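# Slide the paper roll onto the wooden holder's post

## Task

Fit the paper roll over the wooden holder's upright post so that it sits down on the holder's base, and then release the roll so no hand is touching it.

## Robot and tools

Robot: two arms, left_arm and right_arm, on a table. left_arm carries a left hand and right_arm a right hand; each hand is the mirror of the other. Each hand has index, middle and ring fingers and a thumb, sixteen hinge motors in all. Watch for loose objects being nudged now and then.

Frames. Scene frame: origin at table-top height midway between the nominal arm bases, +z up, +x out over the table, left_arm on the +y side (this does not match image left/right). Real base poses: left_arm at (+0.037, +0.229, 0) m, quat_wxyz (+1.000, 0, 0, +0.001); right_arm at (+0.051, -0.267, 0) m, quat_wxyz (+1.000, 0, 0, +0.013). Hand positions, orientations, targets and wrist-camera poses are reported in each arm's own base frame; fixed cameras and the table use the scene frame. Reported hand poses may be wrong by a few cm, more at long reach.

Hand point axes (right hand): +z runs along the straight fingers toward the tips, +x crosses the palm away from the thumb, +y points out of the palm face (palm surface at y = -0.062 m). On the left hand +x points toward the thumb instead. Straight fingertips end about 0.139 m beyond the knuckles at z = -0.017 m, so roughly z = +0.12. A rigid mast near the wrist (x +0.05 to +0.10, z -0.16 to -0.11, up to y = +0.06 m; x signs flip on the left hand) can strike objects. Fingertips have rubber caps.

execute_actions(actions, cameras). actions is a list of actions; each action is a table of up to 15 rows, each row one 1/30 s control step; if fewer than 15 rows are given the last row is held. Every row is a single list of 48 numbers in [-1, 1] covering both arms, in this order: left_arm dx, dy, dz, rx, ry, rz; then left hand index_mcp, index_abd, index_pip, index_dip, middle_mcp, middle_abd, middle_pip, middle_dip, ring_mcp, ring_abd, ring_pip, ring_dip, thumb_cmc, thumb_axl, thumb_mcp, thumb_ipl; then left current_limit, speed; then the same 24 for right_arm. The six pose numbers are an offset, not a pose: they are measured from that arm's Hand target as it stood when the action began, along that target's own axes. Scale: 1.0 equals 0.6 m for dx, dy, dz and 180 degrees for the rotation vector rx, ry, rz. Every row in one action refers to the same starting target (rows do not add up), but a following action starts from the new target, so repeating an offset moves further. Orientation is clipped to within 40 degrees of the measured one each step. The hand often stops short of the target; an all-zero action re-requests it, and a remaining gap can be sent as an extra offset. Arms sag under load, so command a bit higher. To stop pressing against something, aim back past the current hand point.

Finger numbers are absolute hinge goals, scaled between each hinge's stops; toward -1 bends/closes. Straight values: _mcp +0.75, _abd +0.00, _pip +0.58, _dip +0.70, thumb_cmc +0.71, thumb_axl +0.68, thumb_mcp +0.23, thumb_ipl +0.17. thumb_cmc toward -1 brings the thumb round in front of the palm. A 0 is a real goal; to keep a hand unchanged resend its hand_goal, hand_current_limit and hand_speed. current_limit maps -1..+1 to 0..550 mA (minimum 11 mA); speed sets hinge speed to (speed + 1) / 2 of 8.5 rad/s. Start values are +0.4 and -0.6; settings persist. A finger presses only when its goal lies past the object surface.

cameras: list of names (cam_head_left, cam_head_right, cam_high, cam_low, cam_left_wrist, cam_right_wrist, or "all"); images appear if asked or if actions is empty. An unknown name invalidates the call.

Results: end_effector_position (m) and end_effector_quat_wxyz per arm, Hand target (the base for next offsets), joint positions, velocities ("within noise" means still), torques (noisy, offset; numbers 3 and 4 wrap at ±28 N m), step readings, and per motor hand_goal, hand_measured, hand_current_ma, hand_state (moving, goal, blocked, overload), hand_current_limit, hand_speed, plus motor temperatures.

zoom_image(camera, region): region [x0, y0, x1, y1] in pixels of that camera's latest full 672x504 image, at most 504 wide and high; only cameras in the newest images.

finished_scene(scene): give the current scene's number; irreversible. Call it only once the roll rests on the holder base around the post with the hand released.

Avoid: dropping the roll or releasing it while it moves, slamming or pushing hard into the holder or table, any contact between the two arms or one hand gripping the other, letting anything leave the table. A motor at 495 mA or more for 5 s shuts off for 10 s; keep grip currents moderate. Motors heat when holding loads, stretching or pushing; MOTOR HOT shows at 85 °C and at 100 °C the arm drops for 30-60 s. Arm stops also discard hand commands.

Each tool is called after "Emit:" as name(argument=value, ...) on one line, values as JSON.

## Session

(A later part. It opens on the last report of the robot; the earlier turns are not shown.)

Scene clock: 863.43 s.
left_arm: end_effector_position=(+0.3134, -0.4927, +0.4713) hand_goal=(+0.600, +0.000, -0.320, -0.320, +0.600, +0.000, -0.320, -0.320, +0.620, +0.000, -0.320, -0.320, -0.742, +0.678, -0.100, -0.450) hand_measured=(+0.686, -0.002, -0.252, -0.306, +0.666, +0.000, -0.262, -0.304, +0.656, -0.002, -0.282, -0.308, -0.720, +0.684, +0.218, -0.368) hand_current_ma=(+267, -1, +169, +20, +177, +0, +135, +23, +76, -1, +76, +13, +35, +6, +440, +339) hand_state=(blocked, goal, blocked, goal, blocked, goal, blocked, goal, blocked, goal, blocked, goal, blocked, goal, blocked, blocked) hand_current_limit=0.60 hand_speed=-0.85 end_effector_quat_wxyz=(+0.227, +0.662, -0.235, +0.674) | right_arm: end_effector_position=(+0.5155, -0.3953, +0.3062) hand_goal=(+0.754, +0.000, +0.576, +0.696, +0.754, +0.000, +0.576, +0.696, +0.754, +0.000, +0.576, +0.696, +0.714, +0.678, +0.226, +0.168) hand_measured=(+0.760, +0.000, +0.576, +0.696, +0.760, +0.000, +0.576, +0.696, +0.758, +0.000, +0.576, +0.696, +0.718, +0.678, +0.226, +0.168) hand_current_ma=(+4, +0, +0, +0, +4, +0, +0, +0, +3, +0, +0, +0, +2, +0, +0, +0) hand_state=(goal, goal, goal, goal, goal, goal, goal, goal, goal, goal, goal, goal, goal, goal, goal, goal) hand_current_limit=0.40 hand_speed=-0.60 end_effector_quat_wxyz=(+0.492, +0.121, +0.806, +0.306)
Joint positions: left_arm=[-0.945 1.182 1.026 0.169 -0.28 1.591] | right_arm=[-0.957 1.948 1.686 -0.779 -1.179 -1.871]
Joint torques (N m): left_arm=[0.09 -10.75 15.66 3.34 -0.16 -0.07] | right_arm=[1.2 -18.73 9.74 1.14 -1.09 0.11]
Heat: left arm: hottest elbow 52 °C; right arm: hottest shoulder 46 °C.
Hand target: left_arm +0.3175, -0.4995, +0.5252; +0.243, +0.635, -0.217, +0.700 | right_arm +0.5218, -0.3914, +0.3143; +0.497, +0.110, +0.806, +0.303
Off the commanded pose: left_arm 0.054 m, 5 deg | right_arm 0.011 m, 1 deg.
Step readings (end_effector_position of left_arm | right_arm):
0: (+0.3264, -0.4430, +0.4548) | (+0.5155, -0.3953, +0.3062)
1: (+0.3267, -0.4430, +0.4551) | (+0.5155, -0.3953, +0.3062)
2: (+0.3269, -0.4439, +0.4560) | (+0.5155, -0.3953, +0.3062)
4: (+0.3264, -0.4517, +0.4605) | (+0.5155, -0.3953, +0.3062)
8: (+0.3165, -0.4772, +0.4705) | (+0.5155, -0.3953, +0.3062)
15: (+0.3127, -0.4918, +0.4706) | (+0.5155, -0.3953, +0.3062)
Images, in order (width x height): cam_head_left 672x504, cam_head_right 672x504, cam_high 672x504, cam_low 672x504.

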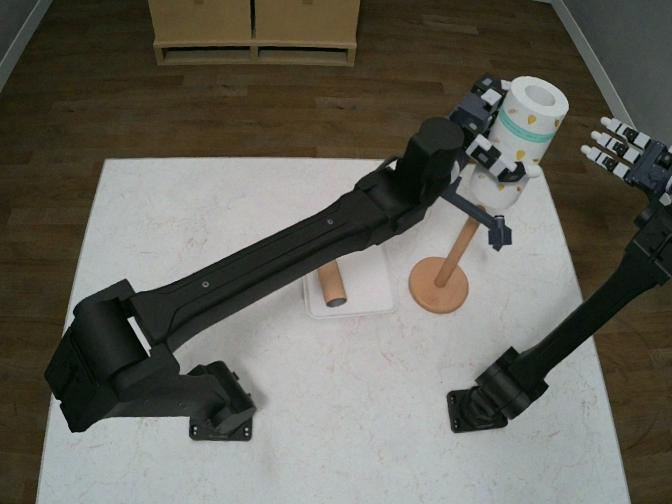

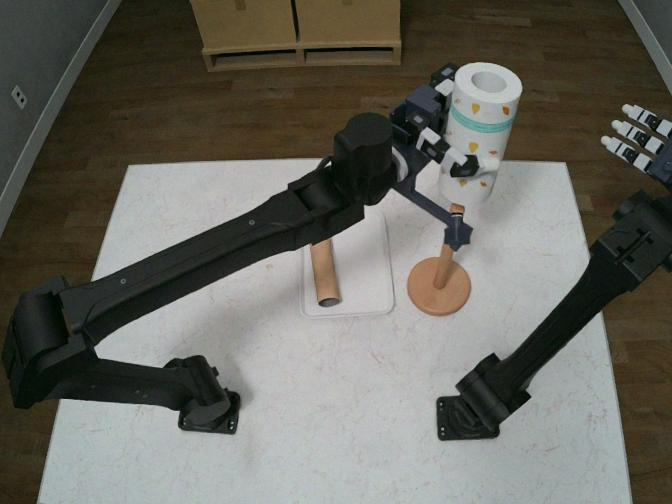

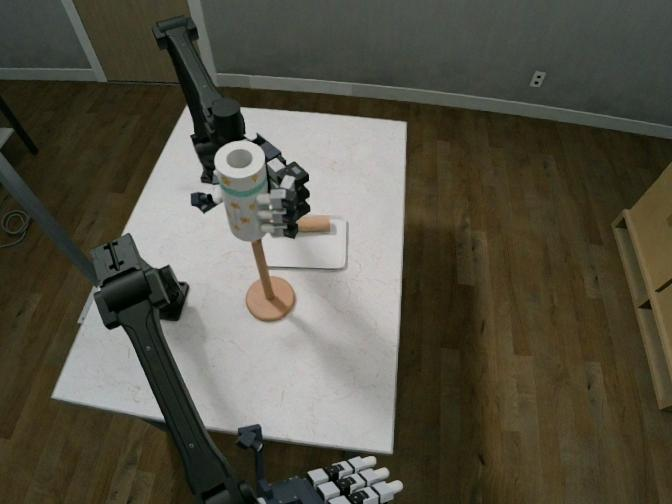

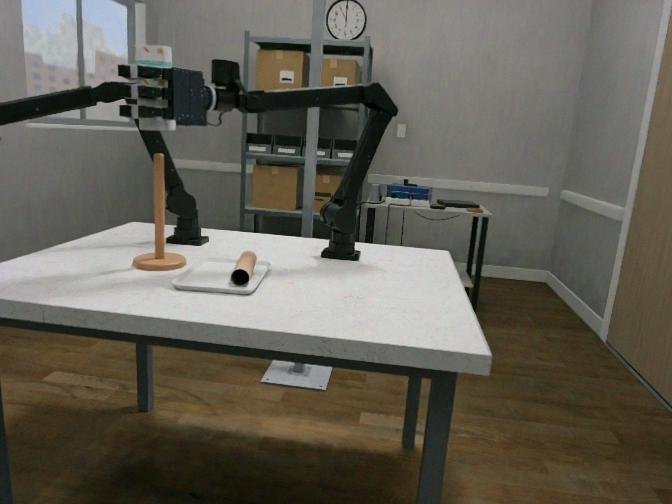

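Emit:
execute_actions(actions=[[[-0.082,-0.009,-0.019,0,0.0182,-0.0016, 0.6,0,-0.32,-0.32,0.6,0,-0.32,-0.32,0.62,0,-0.32,-0.32,-0.743,0.678,-0.1,-0.45,0.6,-0.85, 0,0,0,0,0,0, 0.754,0,0.576,0.696,0.754,0,0.576,0.696,0.754,0,0.576,0.696,0.714,0.678,0.226,0.168,0.4,-0.6]]], cameras=["cam_low","cam_head_right","cam_high"])

Emit:
zoom_image(camera="cam_head_right", region=[400, 60, 520, 240])

Emit:
zoom_image(camera="cam_high", region=[200, 130, 320, 310])

Emit:
zoom_image(camera="cam_low", region=[110, 40, 230, 180])

Scene clock: 950.00 s.
left_arm: end_effector_position=(+0.3128, -0.4943, +0.4743) hand_goal=(+0.600, +0.000, -0.320, -0.320, +0.600, +0.000, -0.320, -0.320, +0.620, +0.000, -0.320, -0.320, -0.742, +0.678, -0.100, -0.450) hand_measured=(+0.686, -0.002, -0.254, -0.306, +0.666, -0.002, -0.262, -0.304, +0.656, -0.002, -0.282, -0.308, -0.722, +0.684, +0.218, -0.368) hand_current_ma=(+267, -1, +167, +20, +177, +0, +135, +23, +76, -1, +76, +13, +33, +6, +440, +339) hand_state=(blocked, goal, blocked, goal, blocked, goal, blocked, goal, blocked, goal, blocked, goal, blocked, goal, blocked, blocked) hand_current_limit=0.60 hand_speed=-0.85 end_effector_quat_wxyz=(+0.251, +0.620, -0.212, +0.712) | right_arm: end_effector_position=(+0.5155, -0.3953, +0.3062) hand_goal=(+0.754, +0.000, +0.576, +0.696, +0.754, +0.000, +0.576, +0.696, +0.754, +0.000, +0.576, +0.696, +0.714, +0.678, +0.226, +0.168) hand_measured=(+0.760, +0.000, +0.576, +0.696, +0.760, +0.000, +0.576, +0.696, +0.758, +0.000, +0.576, +0.696, +0.718, +0.678, +0.226, +0.168) hand_current_ma=(+4, +0, +0, +0, +4, +0, +0, +0, +3, +0, +0, +0, +2, +0, +0, +0) hand_state=(goal, goal, goal, goal, goal, goal, goal, goal, goal, goal, goal, goal, goal, goal, goal, goal) hand_current_limit=0.40 hand_speed=-0.60 end_effector_quat_wxyz=(+0.492, +0.121, +0.806, +0.306)
Joint positions: left_arm=[-0.945 1.218 0.971 0.392 -0.273 1.601] | right_arm=[-0.957 1.948 1.686 -0.779 -1.179 -1.871]
Joint torques (N m): left_arm=[0.73 -11.52 9.31 3.58 0.03 -0.08] | right_arm=[0.5 -19.49 9.92 1.11 -1.09 0.07]
Motor temperatures (°C): left_arm=[29 27 56 26 24 24] | right_arm=[37 46 43 25 25 28]
Heat: left arm: hottest elbow 56 °C; right arm: hottest shoulder 46 °C.
Hand target: left_arm +0.3155, -0.4915, +0.4751; +0.251, +0.616, -0.209, +0.717 | right_arm +0.5218, -0.3914, +0.3143; +0.497, +0.110, +0.806, +0.303
Off the commanded pose: left_arm 0.004 m, 1 deg | right_arm 0.011 m, 1 deg.
Step readings (end_effector_position of left_arm | right_arm):
0: (+0.3134, -0.4927, +0.4713) | (+0.5155, -0.3953, +0.3062)
1: (+0.3134, -0.4926, +0.4717) | (+0.5155, -0.3953, +0.3062)
2: (+0.3135, -0.4928, +0.4749) | (+0.5155, -0.3953, +0.3062)
4: (+0.3135, -0.4935, +0.4850) | (+0.5155, -0.3953, +0.3062)
8: (+0.3103, -0.4900, +0.4926) | (+0.5155, -0.3953, +0.3062)
15: (+0.3120, -0.4930, +0.4767) | (+0.5155, -0.3953, +0.3062)
Images, in order (width x height): cam_head_right 672x504, cam_high 672x504, cam_low 672x504.

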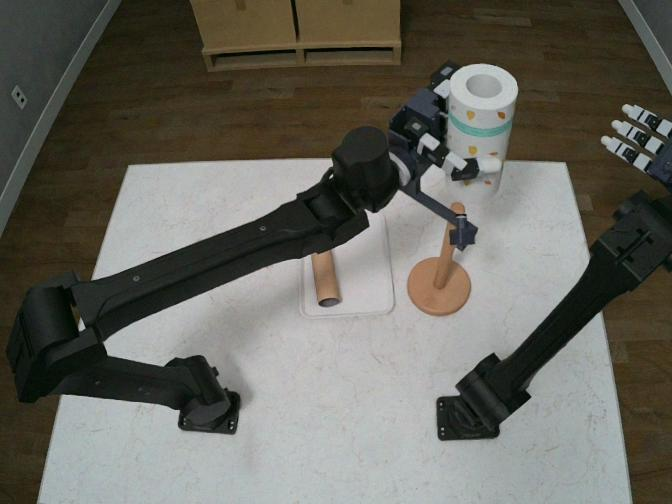

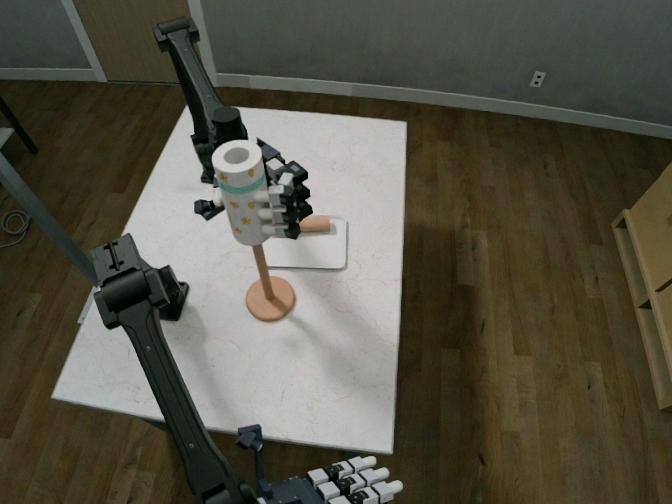

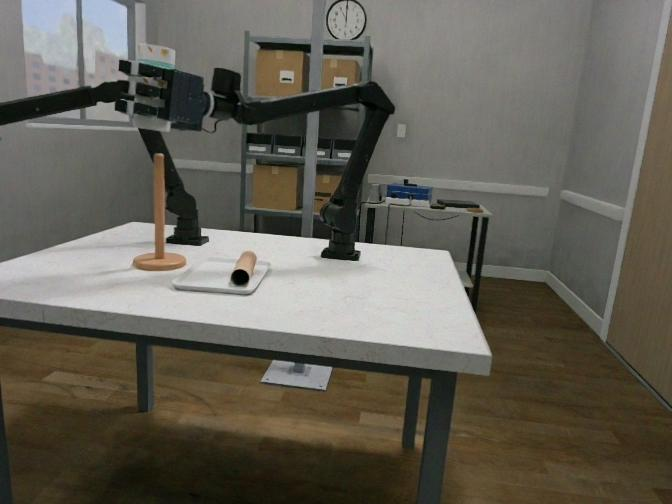

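Scaled by 2.800 from the camera's 672x504 image, which has a finer 960x720 frame.

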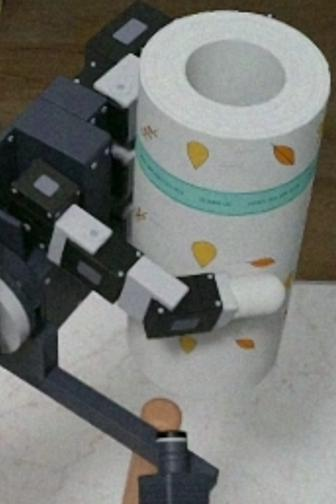

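Scaled by 2.800 from the camera's 672x504 image, which has a finer 960x720 frame.

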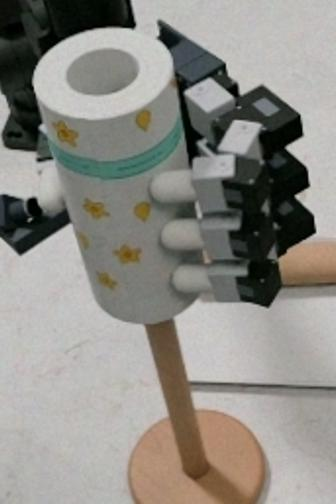

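Scaled by 3.600 from the camera's 672x504 image, which has a finer 960x720 frame.

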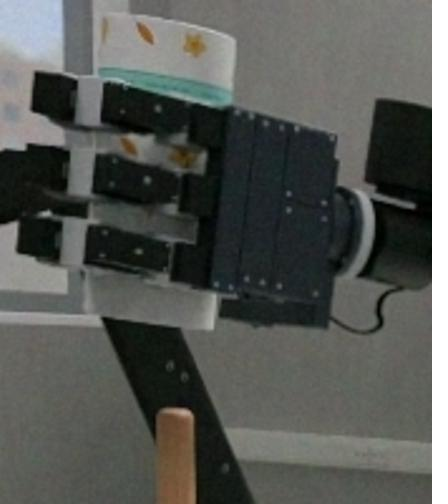

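Emit:
execute_actions(actions=[[[-0.0577,-0.0197,-0.0072,-0.0009,-0.0228,0.0068, 0.6,0,-0.32,-0.32,0.6,0,-0.32,-0.32,0.62,0,-0.32,-0.32,-0.743,0.678,-0.1,-0.45,0.6,-0.85, 0,0,0,0,0,0, 0.754,0,0.576,0.696,0.754,0,0.576,0.696,0.754,0,0.576,0.696,0.714,0.678,0.226,0.168,0.4,-0.6]]], cameras=["cam_low","cam_head_right","cam_high"])

Emit:
zoom_image(camera="cam_head_right", region=[400, 60, 520, 240])

Emit:
zoom_image(camera="cam_high", region=[200, 130, 320, 310])

Emit:
zoom_image(camera="cam_low", region=[110, 60, 230, 200])

Scene clock: 978.10 s.
left_arm: end_effector_position=(+0.3207, -0.4859, +0.4420) hand_goal=(+0.600, +0.000, -0.320, -0.320, +0.600, +0.000, -0.320, -0.320, +0.620, +0.000, -0.320, -0.320, -0.742, +0.678, -0.100, -0.450) hand_measured=(+0.686, -0.002, -0.254, -0.306, +0.666, -0.002, -0.264, -0.304, +0.656, -0.002, -0.282, -0.308, -0.722, +0.684, +0.218, -0.368) hand_current_ma=(+267, -1, +167, +20, +177, +0, +134, +22, +76, -1, +76, +13, +33, +6, +440, +339) hand_state=(blocked, goal, blocked, goal, blocked, goal, blocked, goal, blocked, goal, blocked, goal, blocked, goal, blocked, blocked) hand_current_limit=0.60 hand_speed=-0.85 end_effector_quat_wxyz=(+0.239, +0.637, -0.226, +0.697) | right_arm: end_effector_position=(+0.5155, -0.3953, +0.3062) hand_goal=(+0.754, +0.000, +0.576, +0.696, +0.754, +0.000, +0.576, +0.696, +0.754, +0.000, +0.576, +0.696, +0.714, +0.678, +0.226, +0.168) hand_measured=(+0.760, +0.000, +0.576, +0.696, +0.760, +0.000, +0.576, +0.696, +0.758, +0.000, +0.576, +0.696, +0.718, +0.678, +0.226, +0.168) hand_current_ma=(+4, +0, +0, +0, +4, +0, +0, +0, +3, +0, +0, +0, +2, +0, +0, +0) hand_state=(goal, goal, goal, goal, goal, goal, goal, goal, goal, goal, goal, goal, goal, goal, goal, goal) hand_current_limit=0.40 hand_speed=-0.60 end_effector_quat_wxyz=(+0.492, +0.121, +0.806, +0.306)
Joint positions: left_arm=[-0.916 1.217 0.924 0.382 -0.244 1.601] | right_arm=[-0.957 1.948 1.686 -0.779 -1.179 -1.871]
Joint torques (N m): left_arm=[0.73 -11.99 9.33 2.8 0.02 -0.09] | right_arm=[0.97 -19.43 9.85 1.35 -1.05 0.09]
Motor temperatures (°C): left_arm=[29 26 46 26 24 24] | right_arm=[37 46 43 25 25 28]
Heat: left arm: hottest elbow 46 °C; right arm: hottest shoulder 46 °C.
Hand target: left_arm +0.3234, -0.4830, +0.4403; +0.237, +0.638, -0.225, +0.697 | right_arm +0.5218, -0.3914, +0.3143; +0.497, +0.110, +0.806, +0.303
Off the commanded pose: left_arm 0.004 m, 0 deg | right_arm 0.011 m, 1 deg.
Step readings (end_effector_position of left_arm | right_arm):
0: (+0.3128, -0.4943, +0.4743) | (+0.5155, -0.3953, +0.3062)
1: (+0.3127, -0.4943, +0.4741) | (+0.5155, -0.3953, +0.3062)
2: (+0.3125, -0.4942, +0.4731) | (+0.5155, -0.3953, +0.3062)
4: (+0.3132, -0.4928, +0.4677) | (+0.5155, -0.3953, +0.3062)
8: (+0.3172, -0.4888, +0.4494) | (+0.5155, -0.3953, +0.3062)
15: (+0.3208, -0.4858, +0.4420) | (+0.5155, -0.3953, +0.3062)
Images, in order (width x height): cam_head_right 672x504, cam_high 672x504, cam_low 672x504.

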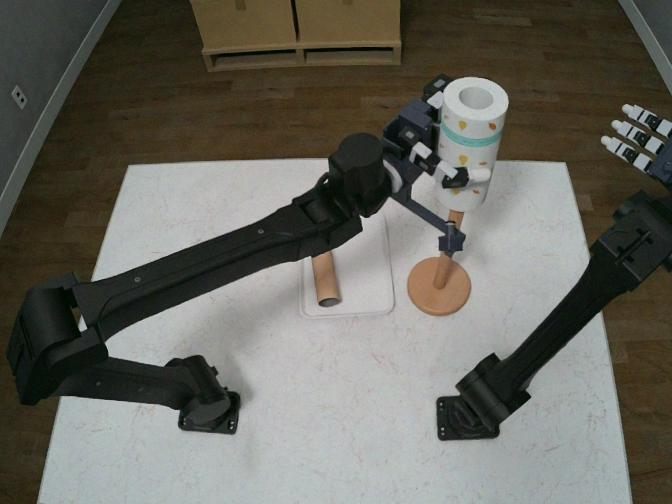

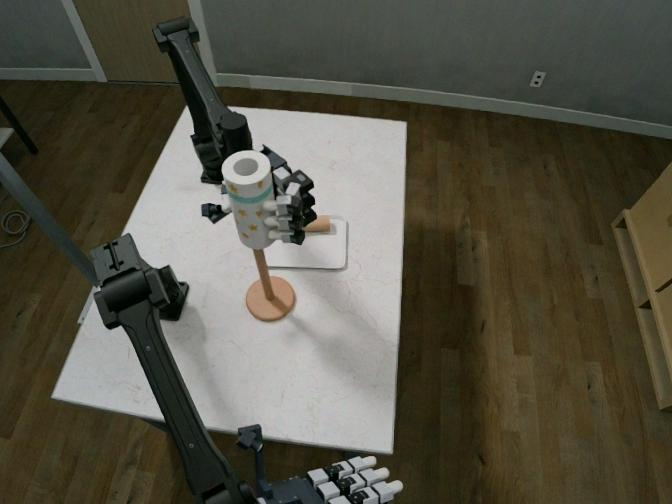

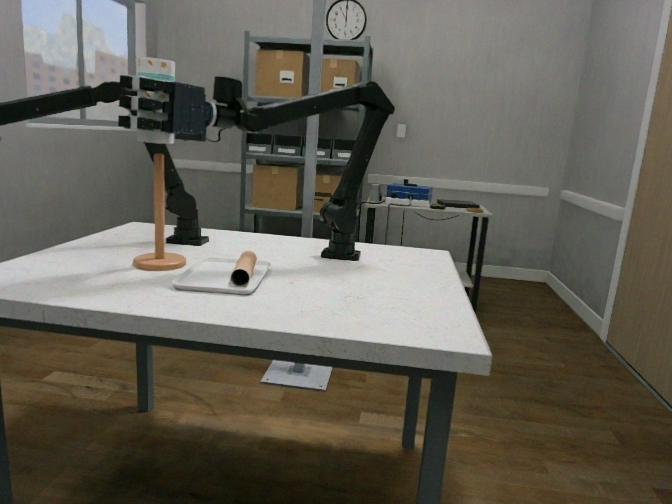

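Scaled by 2.800 from the camera's 672x504 image, which has a finer 960x720 frame.

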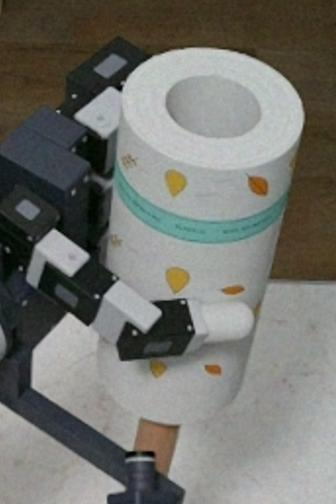

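Scaled by 2.800 from the camera's 672x504 image, which has a finer 960x720 frame.

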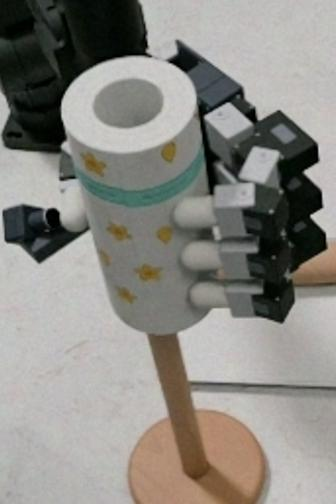

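Scaled by 3.600 from the camera's 672x504 image, which has a finer 960x720 frame.

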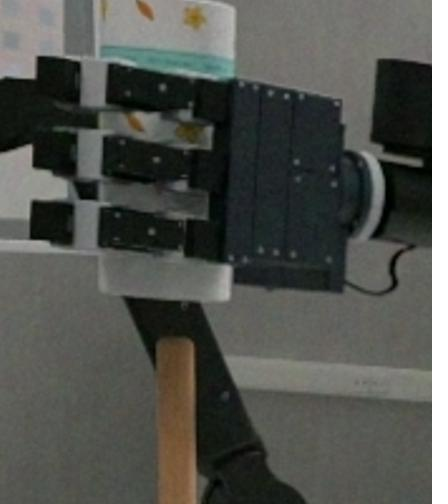

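Emit:
zoom_image(camera="cam_head_right", region=[425, 150, 505, 240])

Emit:
zoom_image(camera="cam_high", region=[215, 190, 295, 270])

Emit:
zoom_image(camera="cam_low", region=[120, 110, 200, 190])

Scaled by 5.600 from the camera's 672x504 image, which has a finer 960x720 frame.

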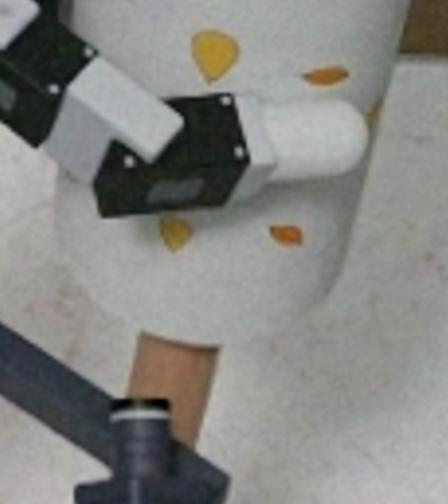

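Scaled by 6.300 from the camera's 672x504 image, which has a finer 960x720 frame.

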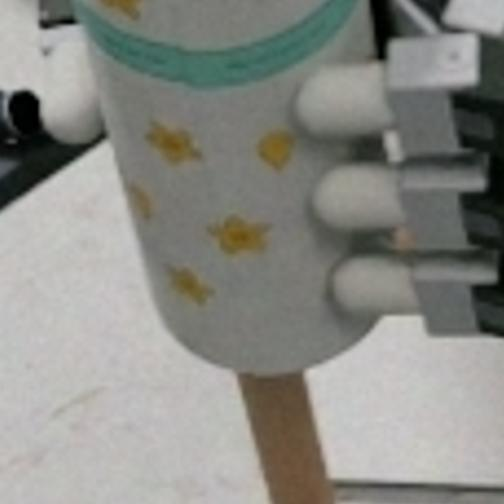

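Scaled by 6.300 from the camera's 672x504 image, which has a finer 960x720 frame.

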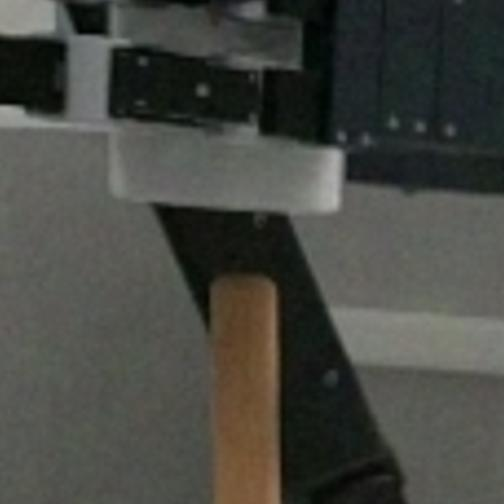

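Emit:
execute_actions(actions=[[[-0.0147,0.0185,-0.0212,-0.0014,0.0048,0.017, 0.6,0,-0.32,-0.32,0.6,0,-0.32,-0.32,0.62,0,-0.32,-0.32,-0.743,0.678,-0.1,-0.45,0.6,-0.85, 0,0,0,0,0,0, 0.754,0,0.576,0.696,0.754,0,0.576,0.696,0.754,0,0.576,0.696,0.714,0.678,0.226,0.168,0.4,-0.6]]], cameras=["cam_low","cam_head_right","cam_high"])

Emit:
zoom_image(camera="cam_head_right", region=[415, 150, 495, 240])

Emit:
zoom_image(camera="cam_high", region=[215, 200, 295, 280])

Emit:
zoom_image(camera="cam_low", region=[120, 110, 200, 190])

Emit:
zoom_image(camera="cam_high", region=[200, 140, 320, 260])

Emit:
zoom_image(camera="cam_head_right", region=[400, 60, 520, 220])

Scene clock: 1062.83 s.
left_arm: end_effector_position=(+0.3151, -0.4866, +0.4194) hand_goal=(+0.600, +0.000, -0.320, -0.320, +0.600, +0.000, -0.320, -0.320, +0.620, +0.000, -0.320, -0.320, -0.742, +0.678, -0.100, -0.450) hand_measured=(+0.686, -0.002, -0.254, -0.306, +0.666, -0.002, -0.264, -0.304, +0.656, -0.002, -0.282, -0.308, -0.722, +0.684, +0.218, -0.368) hand_current_ma=(+267, -1, +167, +20, +177, +0, +134, +22, +76, -1, +76, +13, +33, +6, +440, +339) hand_state=(blocked, goal, blocked, goal, blocked, goal, blocked, goal, blocked, goal, blocked, goal, blocked, goal, blocked, blocked) hand_current_limit=0.60 hand_speed=-0.85 end_effector_quat_wxyz=(+0.214, +0.637, -0.245, +0.698) | right_arm: end_effector_position=(+0.5155, -0.3953, +0.3062) hand_goal=(+0.754, +0.000, +0.576, +0.696, +0.754, +0.000, +0.576, +0.696, +0.754, +0.000, +0.576, +0.696, +0.714, +0.678, +0.226, +0.168) hand_measured=(+0.760, +0.000, +0.576, +0.696, +0.760, +0.000, +0.576, +0.696, +0.758, +0.000, +0.576, +0.696, +0.718, +0.678, +0.226, +0.168) hand_current_ma=(+4, +0, +0, +0, +4, +0, +0, +0, +3, +0, +0, +0, +2, +0, +0, +0) hand_state=(goal, goal, goal, goal, goal, goal, goal, goal, goal, goal, goal, goal, goal, goal, goal, goal) hand_current_limit=0.40 hand_speed=-0.60 end_effector_quat_wxyz=(+0.492, +0.121, +0.806, +0.306)
Joint positions: left_arm=[-0.929 1.216 0.888 0.397 -0.264 1.659] | right_arm=[-0.957 1.948 1.686 -0.779 -1.179 -1.871]
Joint torques (N m): left_arm=[-0.44 -12.86 9.16 3.62 -0.14 -0.05] | right_arm=[0.56 -18.78 9.63 0.92 -1.15 0.17]
Motor temperatures (°C): left_arm=[29 26 41 26 24 24] | right_arm=[36 46 43 24 25 27]
Heat: left arm: hottest elbow 41 °C; right arm: hottest shoulder 46 °C.
Hand target: left_arm +0.3073, -0.4843, +0.4303; +0.221, +0.626, -0.242, +0.708 | right_arm +0.5218, -0.3914, +0.3143; +0.497, +0.110, +0.806, +0.303
Off the commanded pose: left_arm 0.014 m, 2 deg | right_arm 0.011 m, 1 deg.
Step readings (end_effector_position of left_arm | right_arm):
0: (+0.3207, -0.4859, +0.4420) | (+0.5155, -0.3953, +0.3062)
1: (+0.3207, -0.4859, +0.4419) | (+0.5155, -0.3953, +0.3062)
2: (+0.3211, -0.4857, +0.4411) | (+0.5155, -0.3953, +0.3062)
4: (+0.3214, -0.4850, +0.4367) | (+0.5155, -0.3953, +0.3062)
8: (+0.3189, -0.4848, +0.4240) | (+0.5155, -0.3953, +0.3062)
15: (+0.3157, -0.4862, +0.4193) | (+0.5155, -0.3953, +0.3062)
Images, in order (width x height): cam_head_right 672x504, cam_high 672x504, cam_low 672x504.

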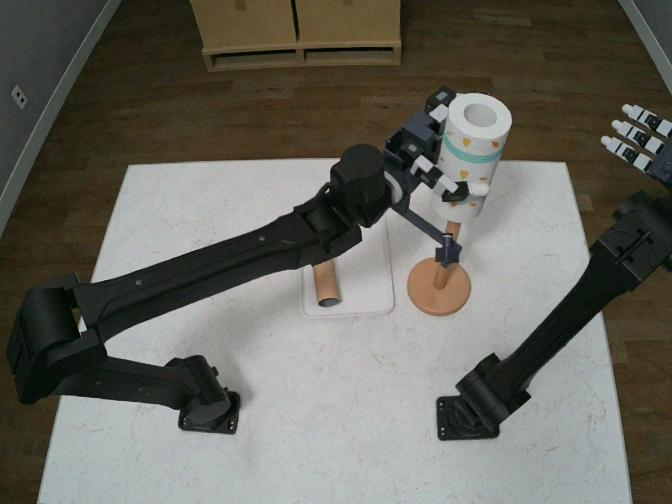

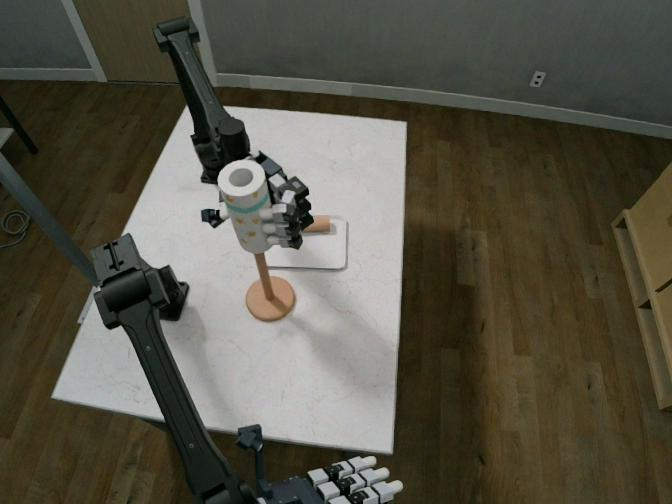

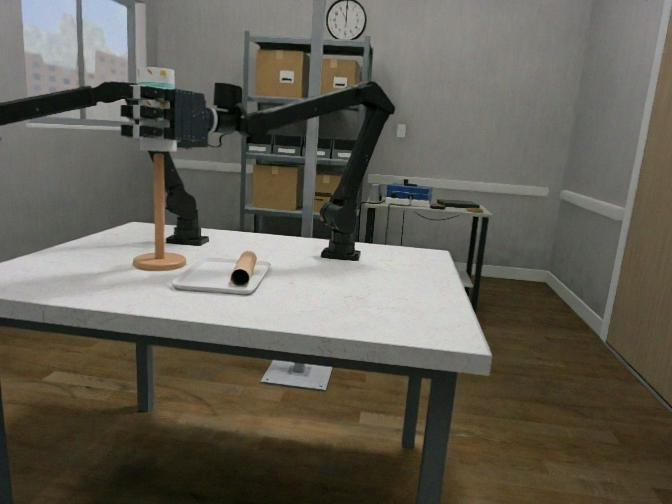

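Scaled by 5.600 from the camera's 672x504 image, which has a finer 960x720 frame.

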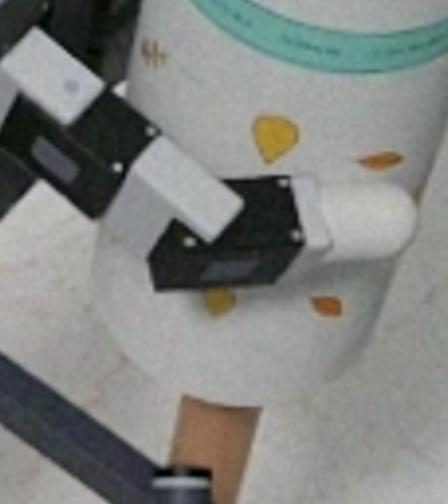

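Scaled by 6.300 from the camera's 672x504 image, which has a finer 960x720 frame.

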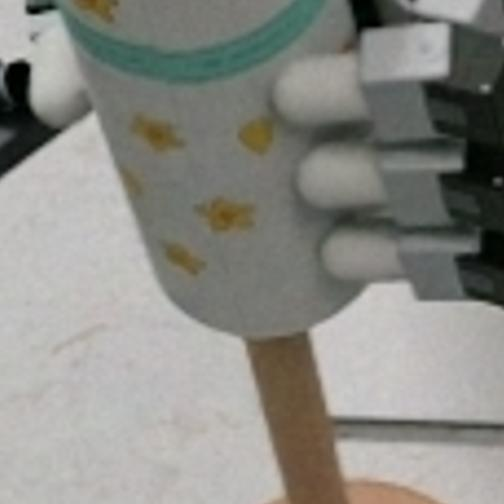

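Scaled by 6.300 from the camera's 672x504 image, which has a finer 960x720 frame.

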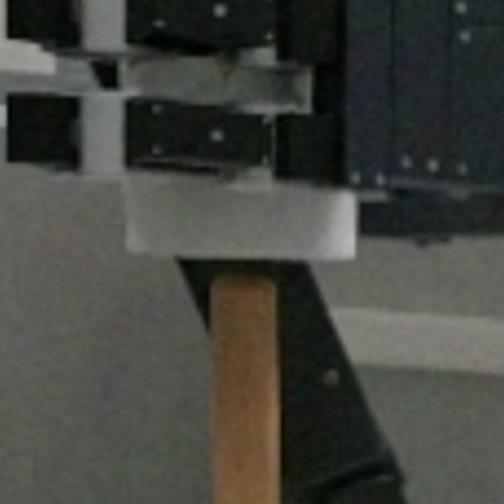

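Scaled by 4.200 from the camera's 672x504 image, which has a finer 960x720 frame.

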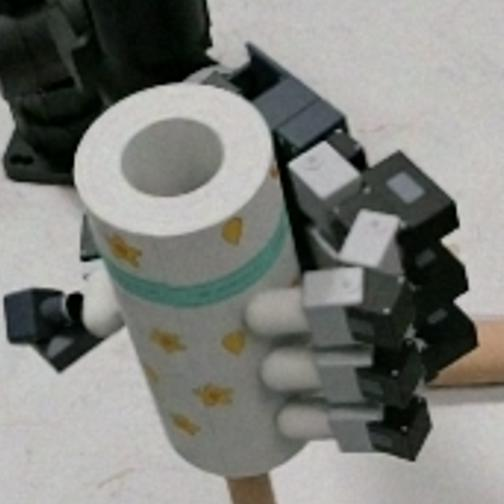

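Scaled by 3.150 from the camera's 672x504 image, which has a finer 960x720 frame.

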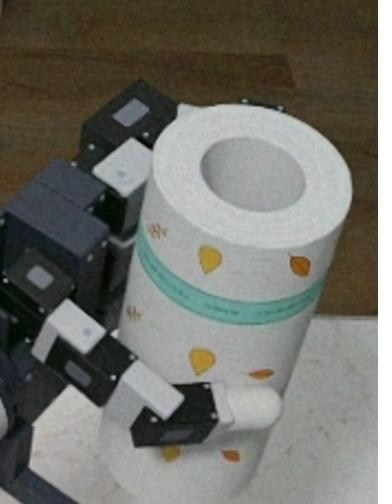

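Emit:
execute_actions(actions=[[[-0.0077,0.0008,-0.0067,0,0,0, 0.6,0,-0.32,-0.32,0.6,0,-0.32,-0.32,0.62,0,-0.32,-0.32,-0.743,0.678,-0.1,-0.45,0.6,-0.85, 0,0,0,0,0,0, 0.754,0,0.576,0.696,0.754,0,0.576,0.696,0.754,0,0.576,0.696,0.714,0.678,0.226,0.168,0.4,-0.6]]], cameras=["cam_low","cam_head_right","cam_high"])

Emit:
zoom_image(camera="cam_head_right", region=[415, 150, 495, 240])

Emit:
zoom_image(camera="cam_high", region=[215, 200, 295, 280])

Emit:
zoom_image(camera="cam_low", region=[110, 60, 210, 190])

Scene clock: 1103.60 s.
left_arm: end_effector_position=(+0.3128, -0.4846, +0.4151) hand_goal=(+0.600, +0.000, -0.320, -0.320, +0.600, +0.000, -0.320, -0.320, +0.620, +0.000, -0.320, -0.320, -0.742, +0.678, -0.100, -0.450) hand_measured=(+0.686, -0.002, -0.254, -0.306, +0.666, -0.002, -0.264, -0.304, +0.656, -0.002, -0.282, -0.308, -0.722, +0.684, +0.218, -0.368) hand_current_ma=(+267, -1, +167, +20, +177, +0, +134, +22, +76, -1, +76, +13, +33, +6, +440, +339) hand_state=(blocked, goal, blocked, goal, blocked, goal, blocked, goal, blocked, goal, blocked, goal, blocked, goal, blocked, blocked) hand_current_limit=0.60 hand_speed=-0.85 end_effector_quat_wxyz=(+0.213, +0.637, -0.245, +0.699) | right_arm: end_effector_position=(+0.5155, -0.3953, +0.3062) hand_goal=(+0.754, +0.000, +0.576, +0.696, +0.754, +0.000, +0.576, +0.696, +0.754, +0.000, +0.576, +0.696, +0.714, +0.678, +0.226, +0.168) hand_measured=(+0.760, +0.000, +0.576, +0.696, +0.760, +0.000, +0.576, +0.696, +0.758, +0.000, +0.576, +0.696, +0.718, +0.678, +0.226, +0.168) hand_current_ma=(+4, +0, +0, +0, +4, +0, +0, +0, +3, +0, +0, +0, +2, +0, +0, +0) hand_state=(goal, goal, goal, goal, goal, goal, goal, goal, goal, goal, goal, goal, goal, goal, goal, goal) hand_current_limit=0.40 hand_speed=-0.60 end_effector_quat_wxyz=(+0.492, +0.121, +0.806, +0.306)
Joint positions: left_arm=[-0.931 1.212 0.873 0.41 -0.267 1.661] | right_arm=[-0.957 1.948 1.686 -0.779 -1.179 -1.871]
Joint torques (N m): left_arm=[-0.56 -12.81 8.98 3.62 -0.15 -0.08] | right_arm=[0.56 -19.84 9.94 1.25 -1.07 0.11]
Heat: left arm: hottest elbow 38 °C; right arm: hottest shoulder 46 °C.
Hand target: left_arm +0.3045, -0.4822, +0.4250; +0.221, +0.626, -0.242, +0.707 | right_arm +0.5218, -0.3914, +0.3143; +0.497, +0.110, +0.806, +0.303
Off the commanded pose: left_arm 0.013 m, 2 deg | right_arm 0.011 m, 1 deg.
Step readings (end_effector_position of left_arm | right_arm):
0: (+0.3151, -0.4866, +0.4193) | (+0.5155, -0.3953, +0.3062)
1: (+0.3151, -0.4866, +0.4193) | (+0.5155, -0.3953, +0.3062)
2: (+0.3151, -0.4865, +0.4194) | (+0.5155, -0.3953, +0.3062)
4: (+0.3146, -0.4859, +0.4189) | (+0.5155, -0.3953, +0.3062)
8: (+0.3132, -0.4848, +0.4164) | (+0.5155, -0.3953, +0.3062)
15: (+0.3128, -0.4846, +0.4150) | (+0.5155, -0.3953, +0.3062)
Images, in order (width x height): cam_head_right 672x504, cam_high 672x504, cam_low 672x504.

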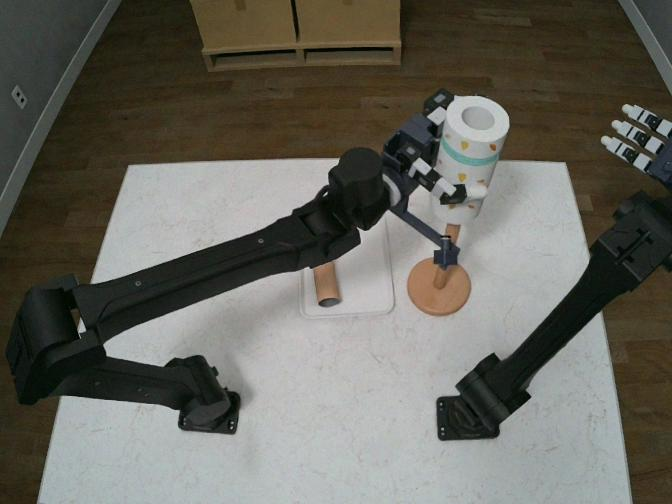

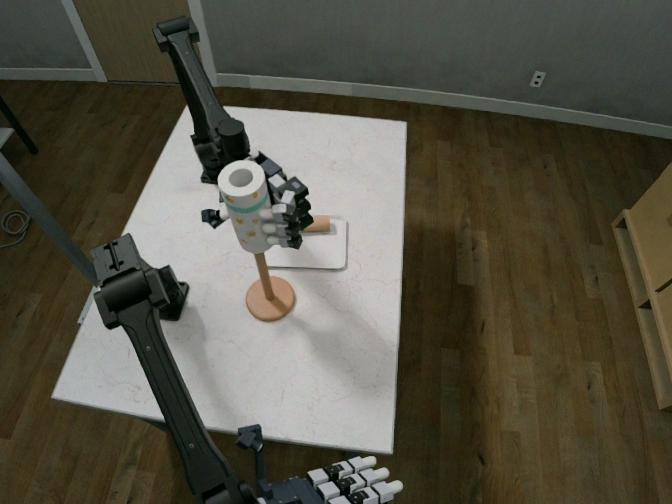

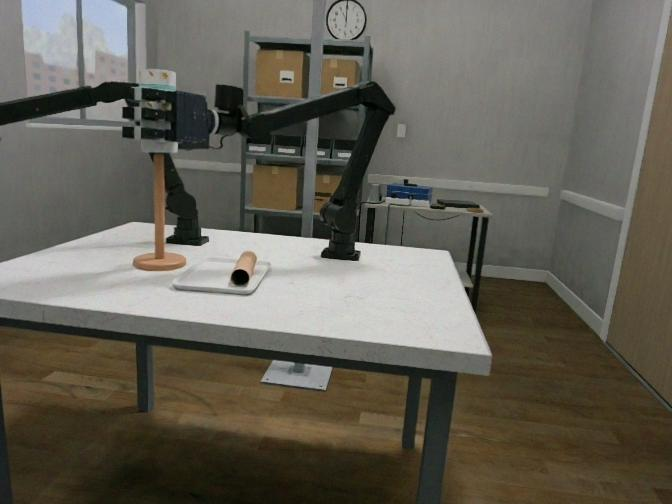

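Scaled by 5.600 from the camera's 672x504 image, which has a finer 960x720 frame.

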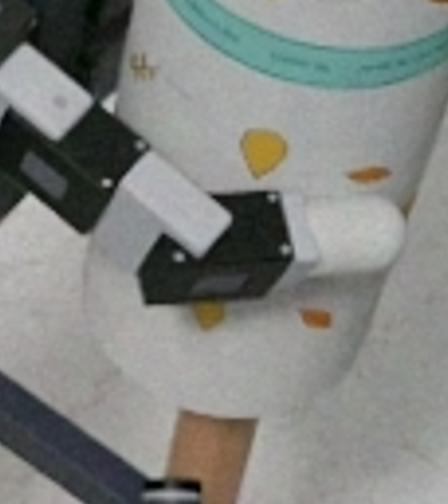

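Scaled by 6.300 from the camera's 672x504 image, which has a finer 960x720 frame.

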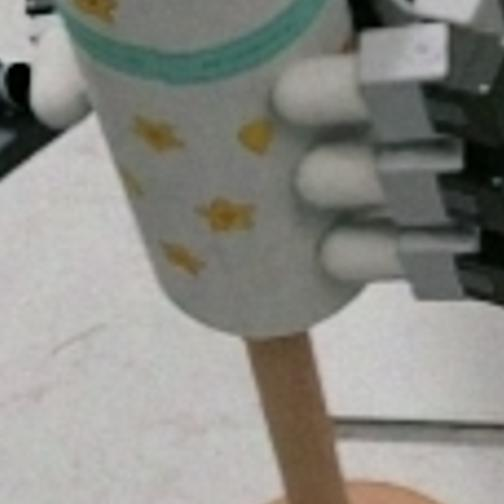

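Scaled by 3.877 from the camera's 672x504 image, which has a finer 960x720 frame.

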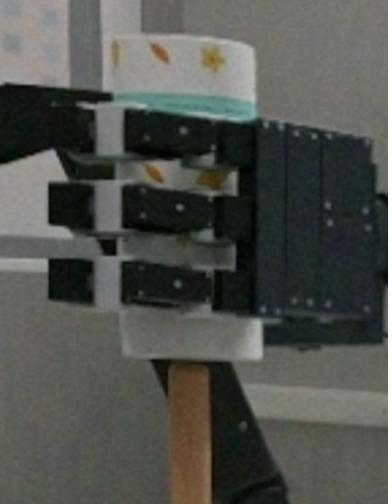

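Emit:
execute_actions(actions=[[[0.0008,0.0096,-0.0042,0,0,0, 0.6,0,-0.32,-0.32,0.6,0,-0.32,-0.32,0.62,0,-0.32,-0.32,-0.743,0.678,-0.1,-0.45,0.6,-0.85, 0,0,0,0,0,0, 0.754,0,0.576,0.696,0.754,0,0.576,0.696,0.754,0,0.576,0.696,0.714,0.678,0.226,0.168,0.4,-0.6]]], cameras=["cam_low","cam_head_right","cam_high"])

Emit:
zoom_image(camera="cam_head_right", region=[415, 150, 495, 240])

Emit:
zoom_image(camera="cam_high", region=[215, 200, 295, 280])

Emit:
zoom_image(camera="cam_low", region=[110, 60, 210, 190])

Scene clock: 1119.03 s.
left_arm: end_effector_position=(+0.3066, -0.4883, +0.4162) hand_goal=(+0.600, +0.000, -0.320, -0.320, +0.600, +0.000, -0.320, -0.320, +0.620, +0.000, -0.320, -0.320, -0.742, +0.678, -0.100, -0.450) hand_measured=(+0.686, -0.002, -0.254, -0.306, +0.666, -0.002, -0.264, -0.304, +0.656, -0.002, -0.282, -0.308, -0.722, +0.684, +0.218, -0.368) hand_current_ma=(+267, -1, +167, +20, +177, +0, +134, +22, +76, -1, +76, +13, +33, +6, +440, +339) hand_state=(blocked, goal, blocked, goal, blocked, goal, blocked, goal, blocked, goal, blocked, goal, blocked, goal, blocked, blocked) hand_current_limit=0.60 hand_speed=-0.85 end_effector_quat_wxyz=(+0.214, +0.636, -0.245, +0.699) | right_arm: end_effector_position=(+0.5155, -0.3953, +0.3062) hand_goal=(+0.754, +0.000, +0.576, +0.696, +0.754, +0.000, +0.576, +0.696, +0.754, +0.000, +0.576, +0.696, +0.714, +0.678, +0.226, +0.168) hand_measured=(+0.760, +0.000, +0.576, +0.696, +0.760, +0.000, +0.576, +0.696, +0.758, +0.000, +0.576, +0.696, +0.718, +0.678, +0.226, +0.168) hand_current_ma=(+4, +0, +0, +0, +4, +0, +0, +0, +3, +0, +0, +0, +2, +0, +0, +0) hand_state=(goal, goal, goal, goal, goal, goal, goal, goal, goal, goal, goal, goal, goal, goal, goal, goal) hand_current_limit=0.40 hand_speed=-0.60 end_effector_quat_wxyz=(+0.492, +0.121, +0.806, +0.306)
Joint positions: left_arm=[-0.949 1.21 0.873 0.41 -0.283 1.662] | right_arm=[-0.957 1.948 1.686 -0.779 -1.179 -1.871]
Joint torques (N m): left_arm=[-0.5 -12.81 8.83 3.64 -0.15 -0.08] | right_arm=[0.85 -19.66 9.65 1.17 -1.07 0.11]
Heat: left arm: hottest elbow 38 °C; right arm: hottest shoulder 46 °C.
Hand target: left_arm +0.2988, -0.4852, +0.4249; +0.221, +0.626, -0.242, +0.707 | right_arm +0.5218, -0.3914, +0.3143; +0.497, +0.110, +0.806, +0.303
Off the commanded pose: left_arm 0.012 m, 2 deg | right_arm 0.011 m, 1 deg.
Step readings (end_effector_position of left_arm | right_arm):
0: (+0.3128, -0.4846, +0.4151) | (+0.5155, -0.3953, +0.3062)
1: (+0.3127, -0.4847, +0.4151) | (+0.5155, -0.3953, +0.3062)
2: (+0.3126, -0.4848, +0.4151) | (+0.5155, -0.3953, +0.3062)
4: (+0.3120, -0.4853, +0.4153) | (+0.5155, -0.3953, +0.3062)
8: (+0.3089, -0.4871, +0.4157) | (+0.5155, -0.3953, +0.3062)
15: (+0.3066, -0.4883, +0.4162) | (+0.5155, -0.3953, +0.3062)
Images, in order (width x height): cam_head_right 672x504, cam_high 672x504, cam_low 672x504.

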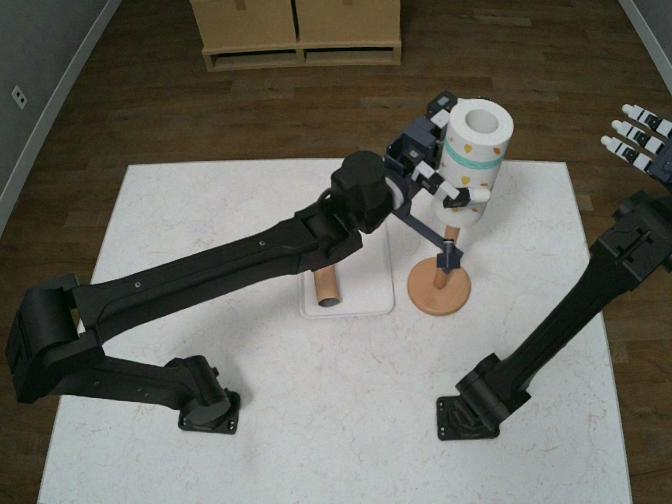

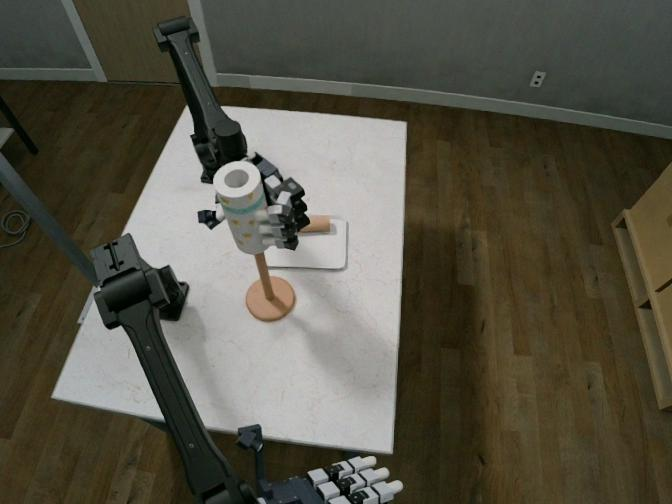

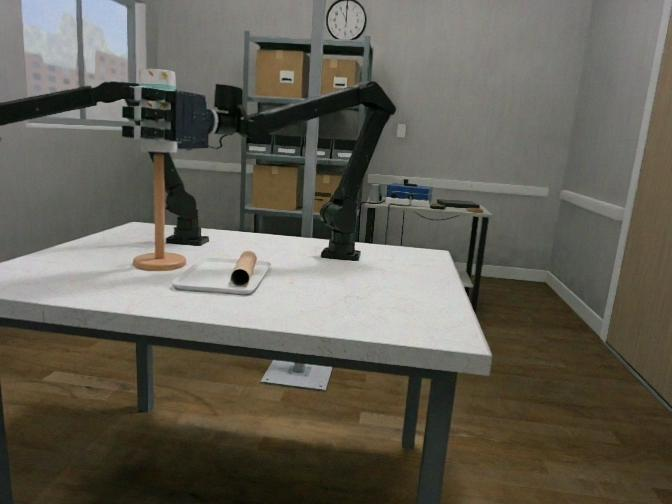

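Scaled by 5.600 from the camera's 672x504 image, which has a finer 960x720 frame.

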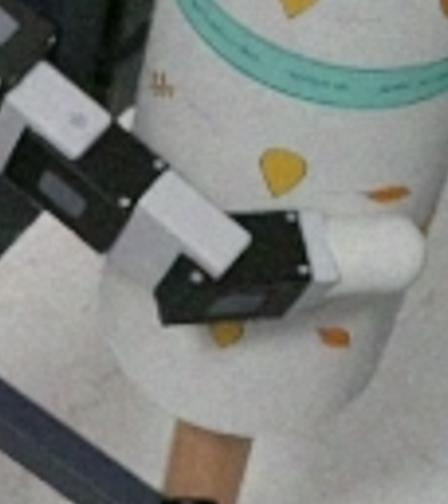

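Scaled by 6.300 from the camera's 672x504 image, which has a finer 960x720 frame.

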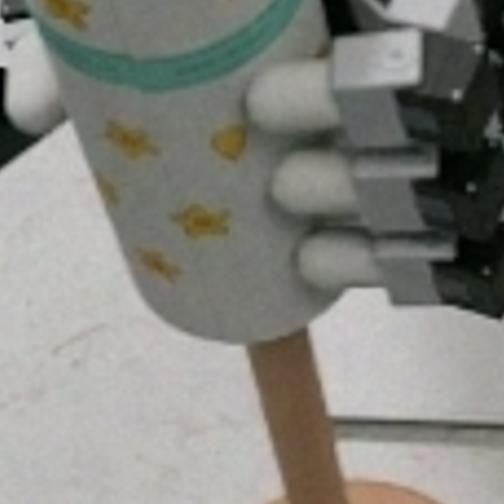

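Scaled by 3.877 from the camera's 672x504 image, which has a finer 960x720 frame.

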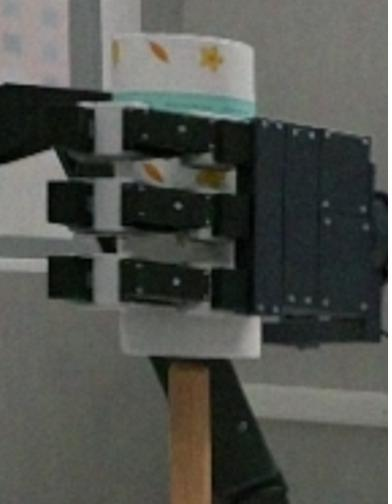

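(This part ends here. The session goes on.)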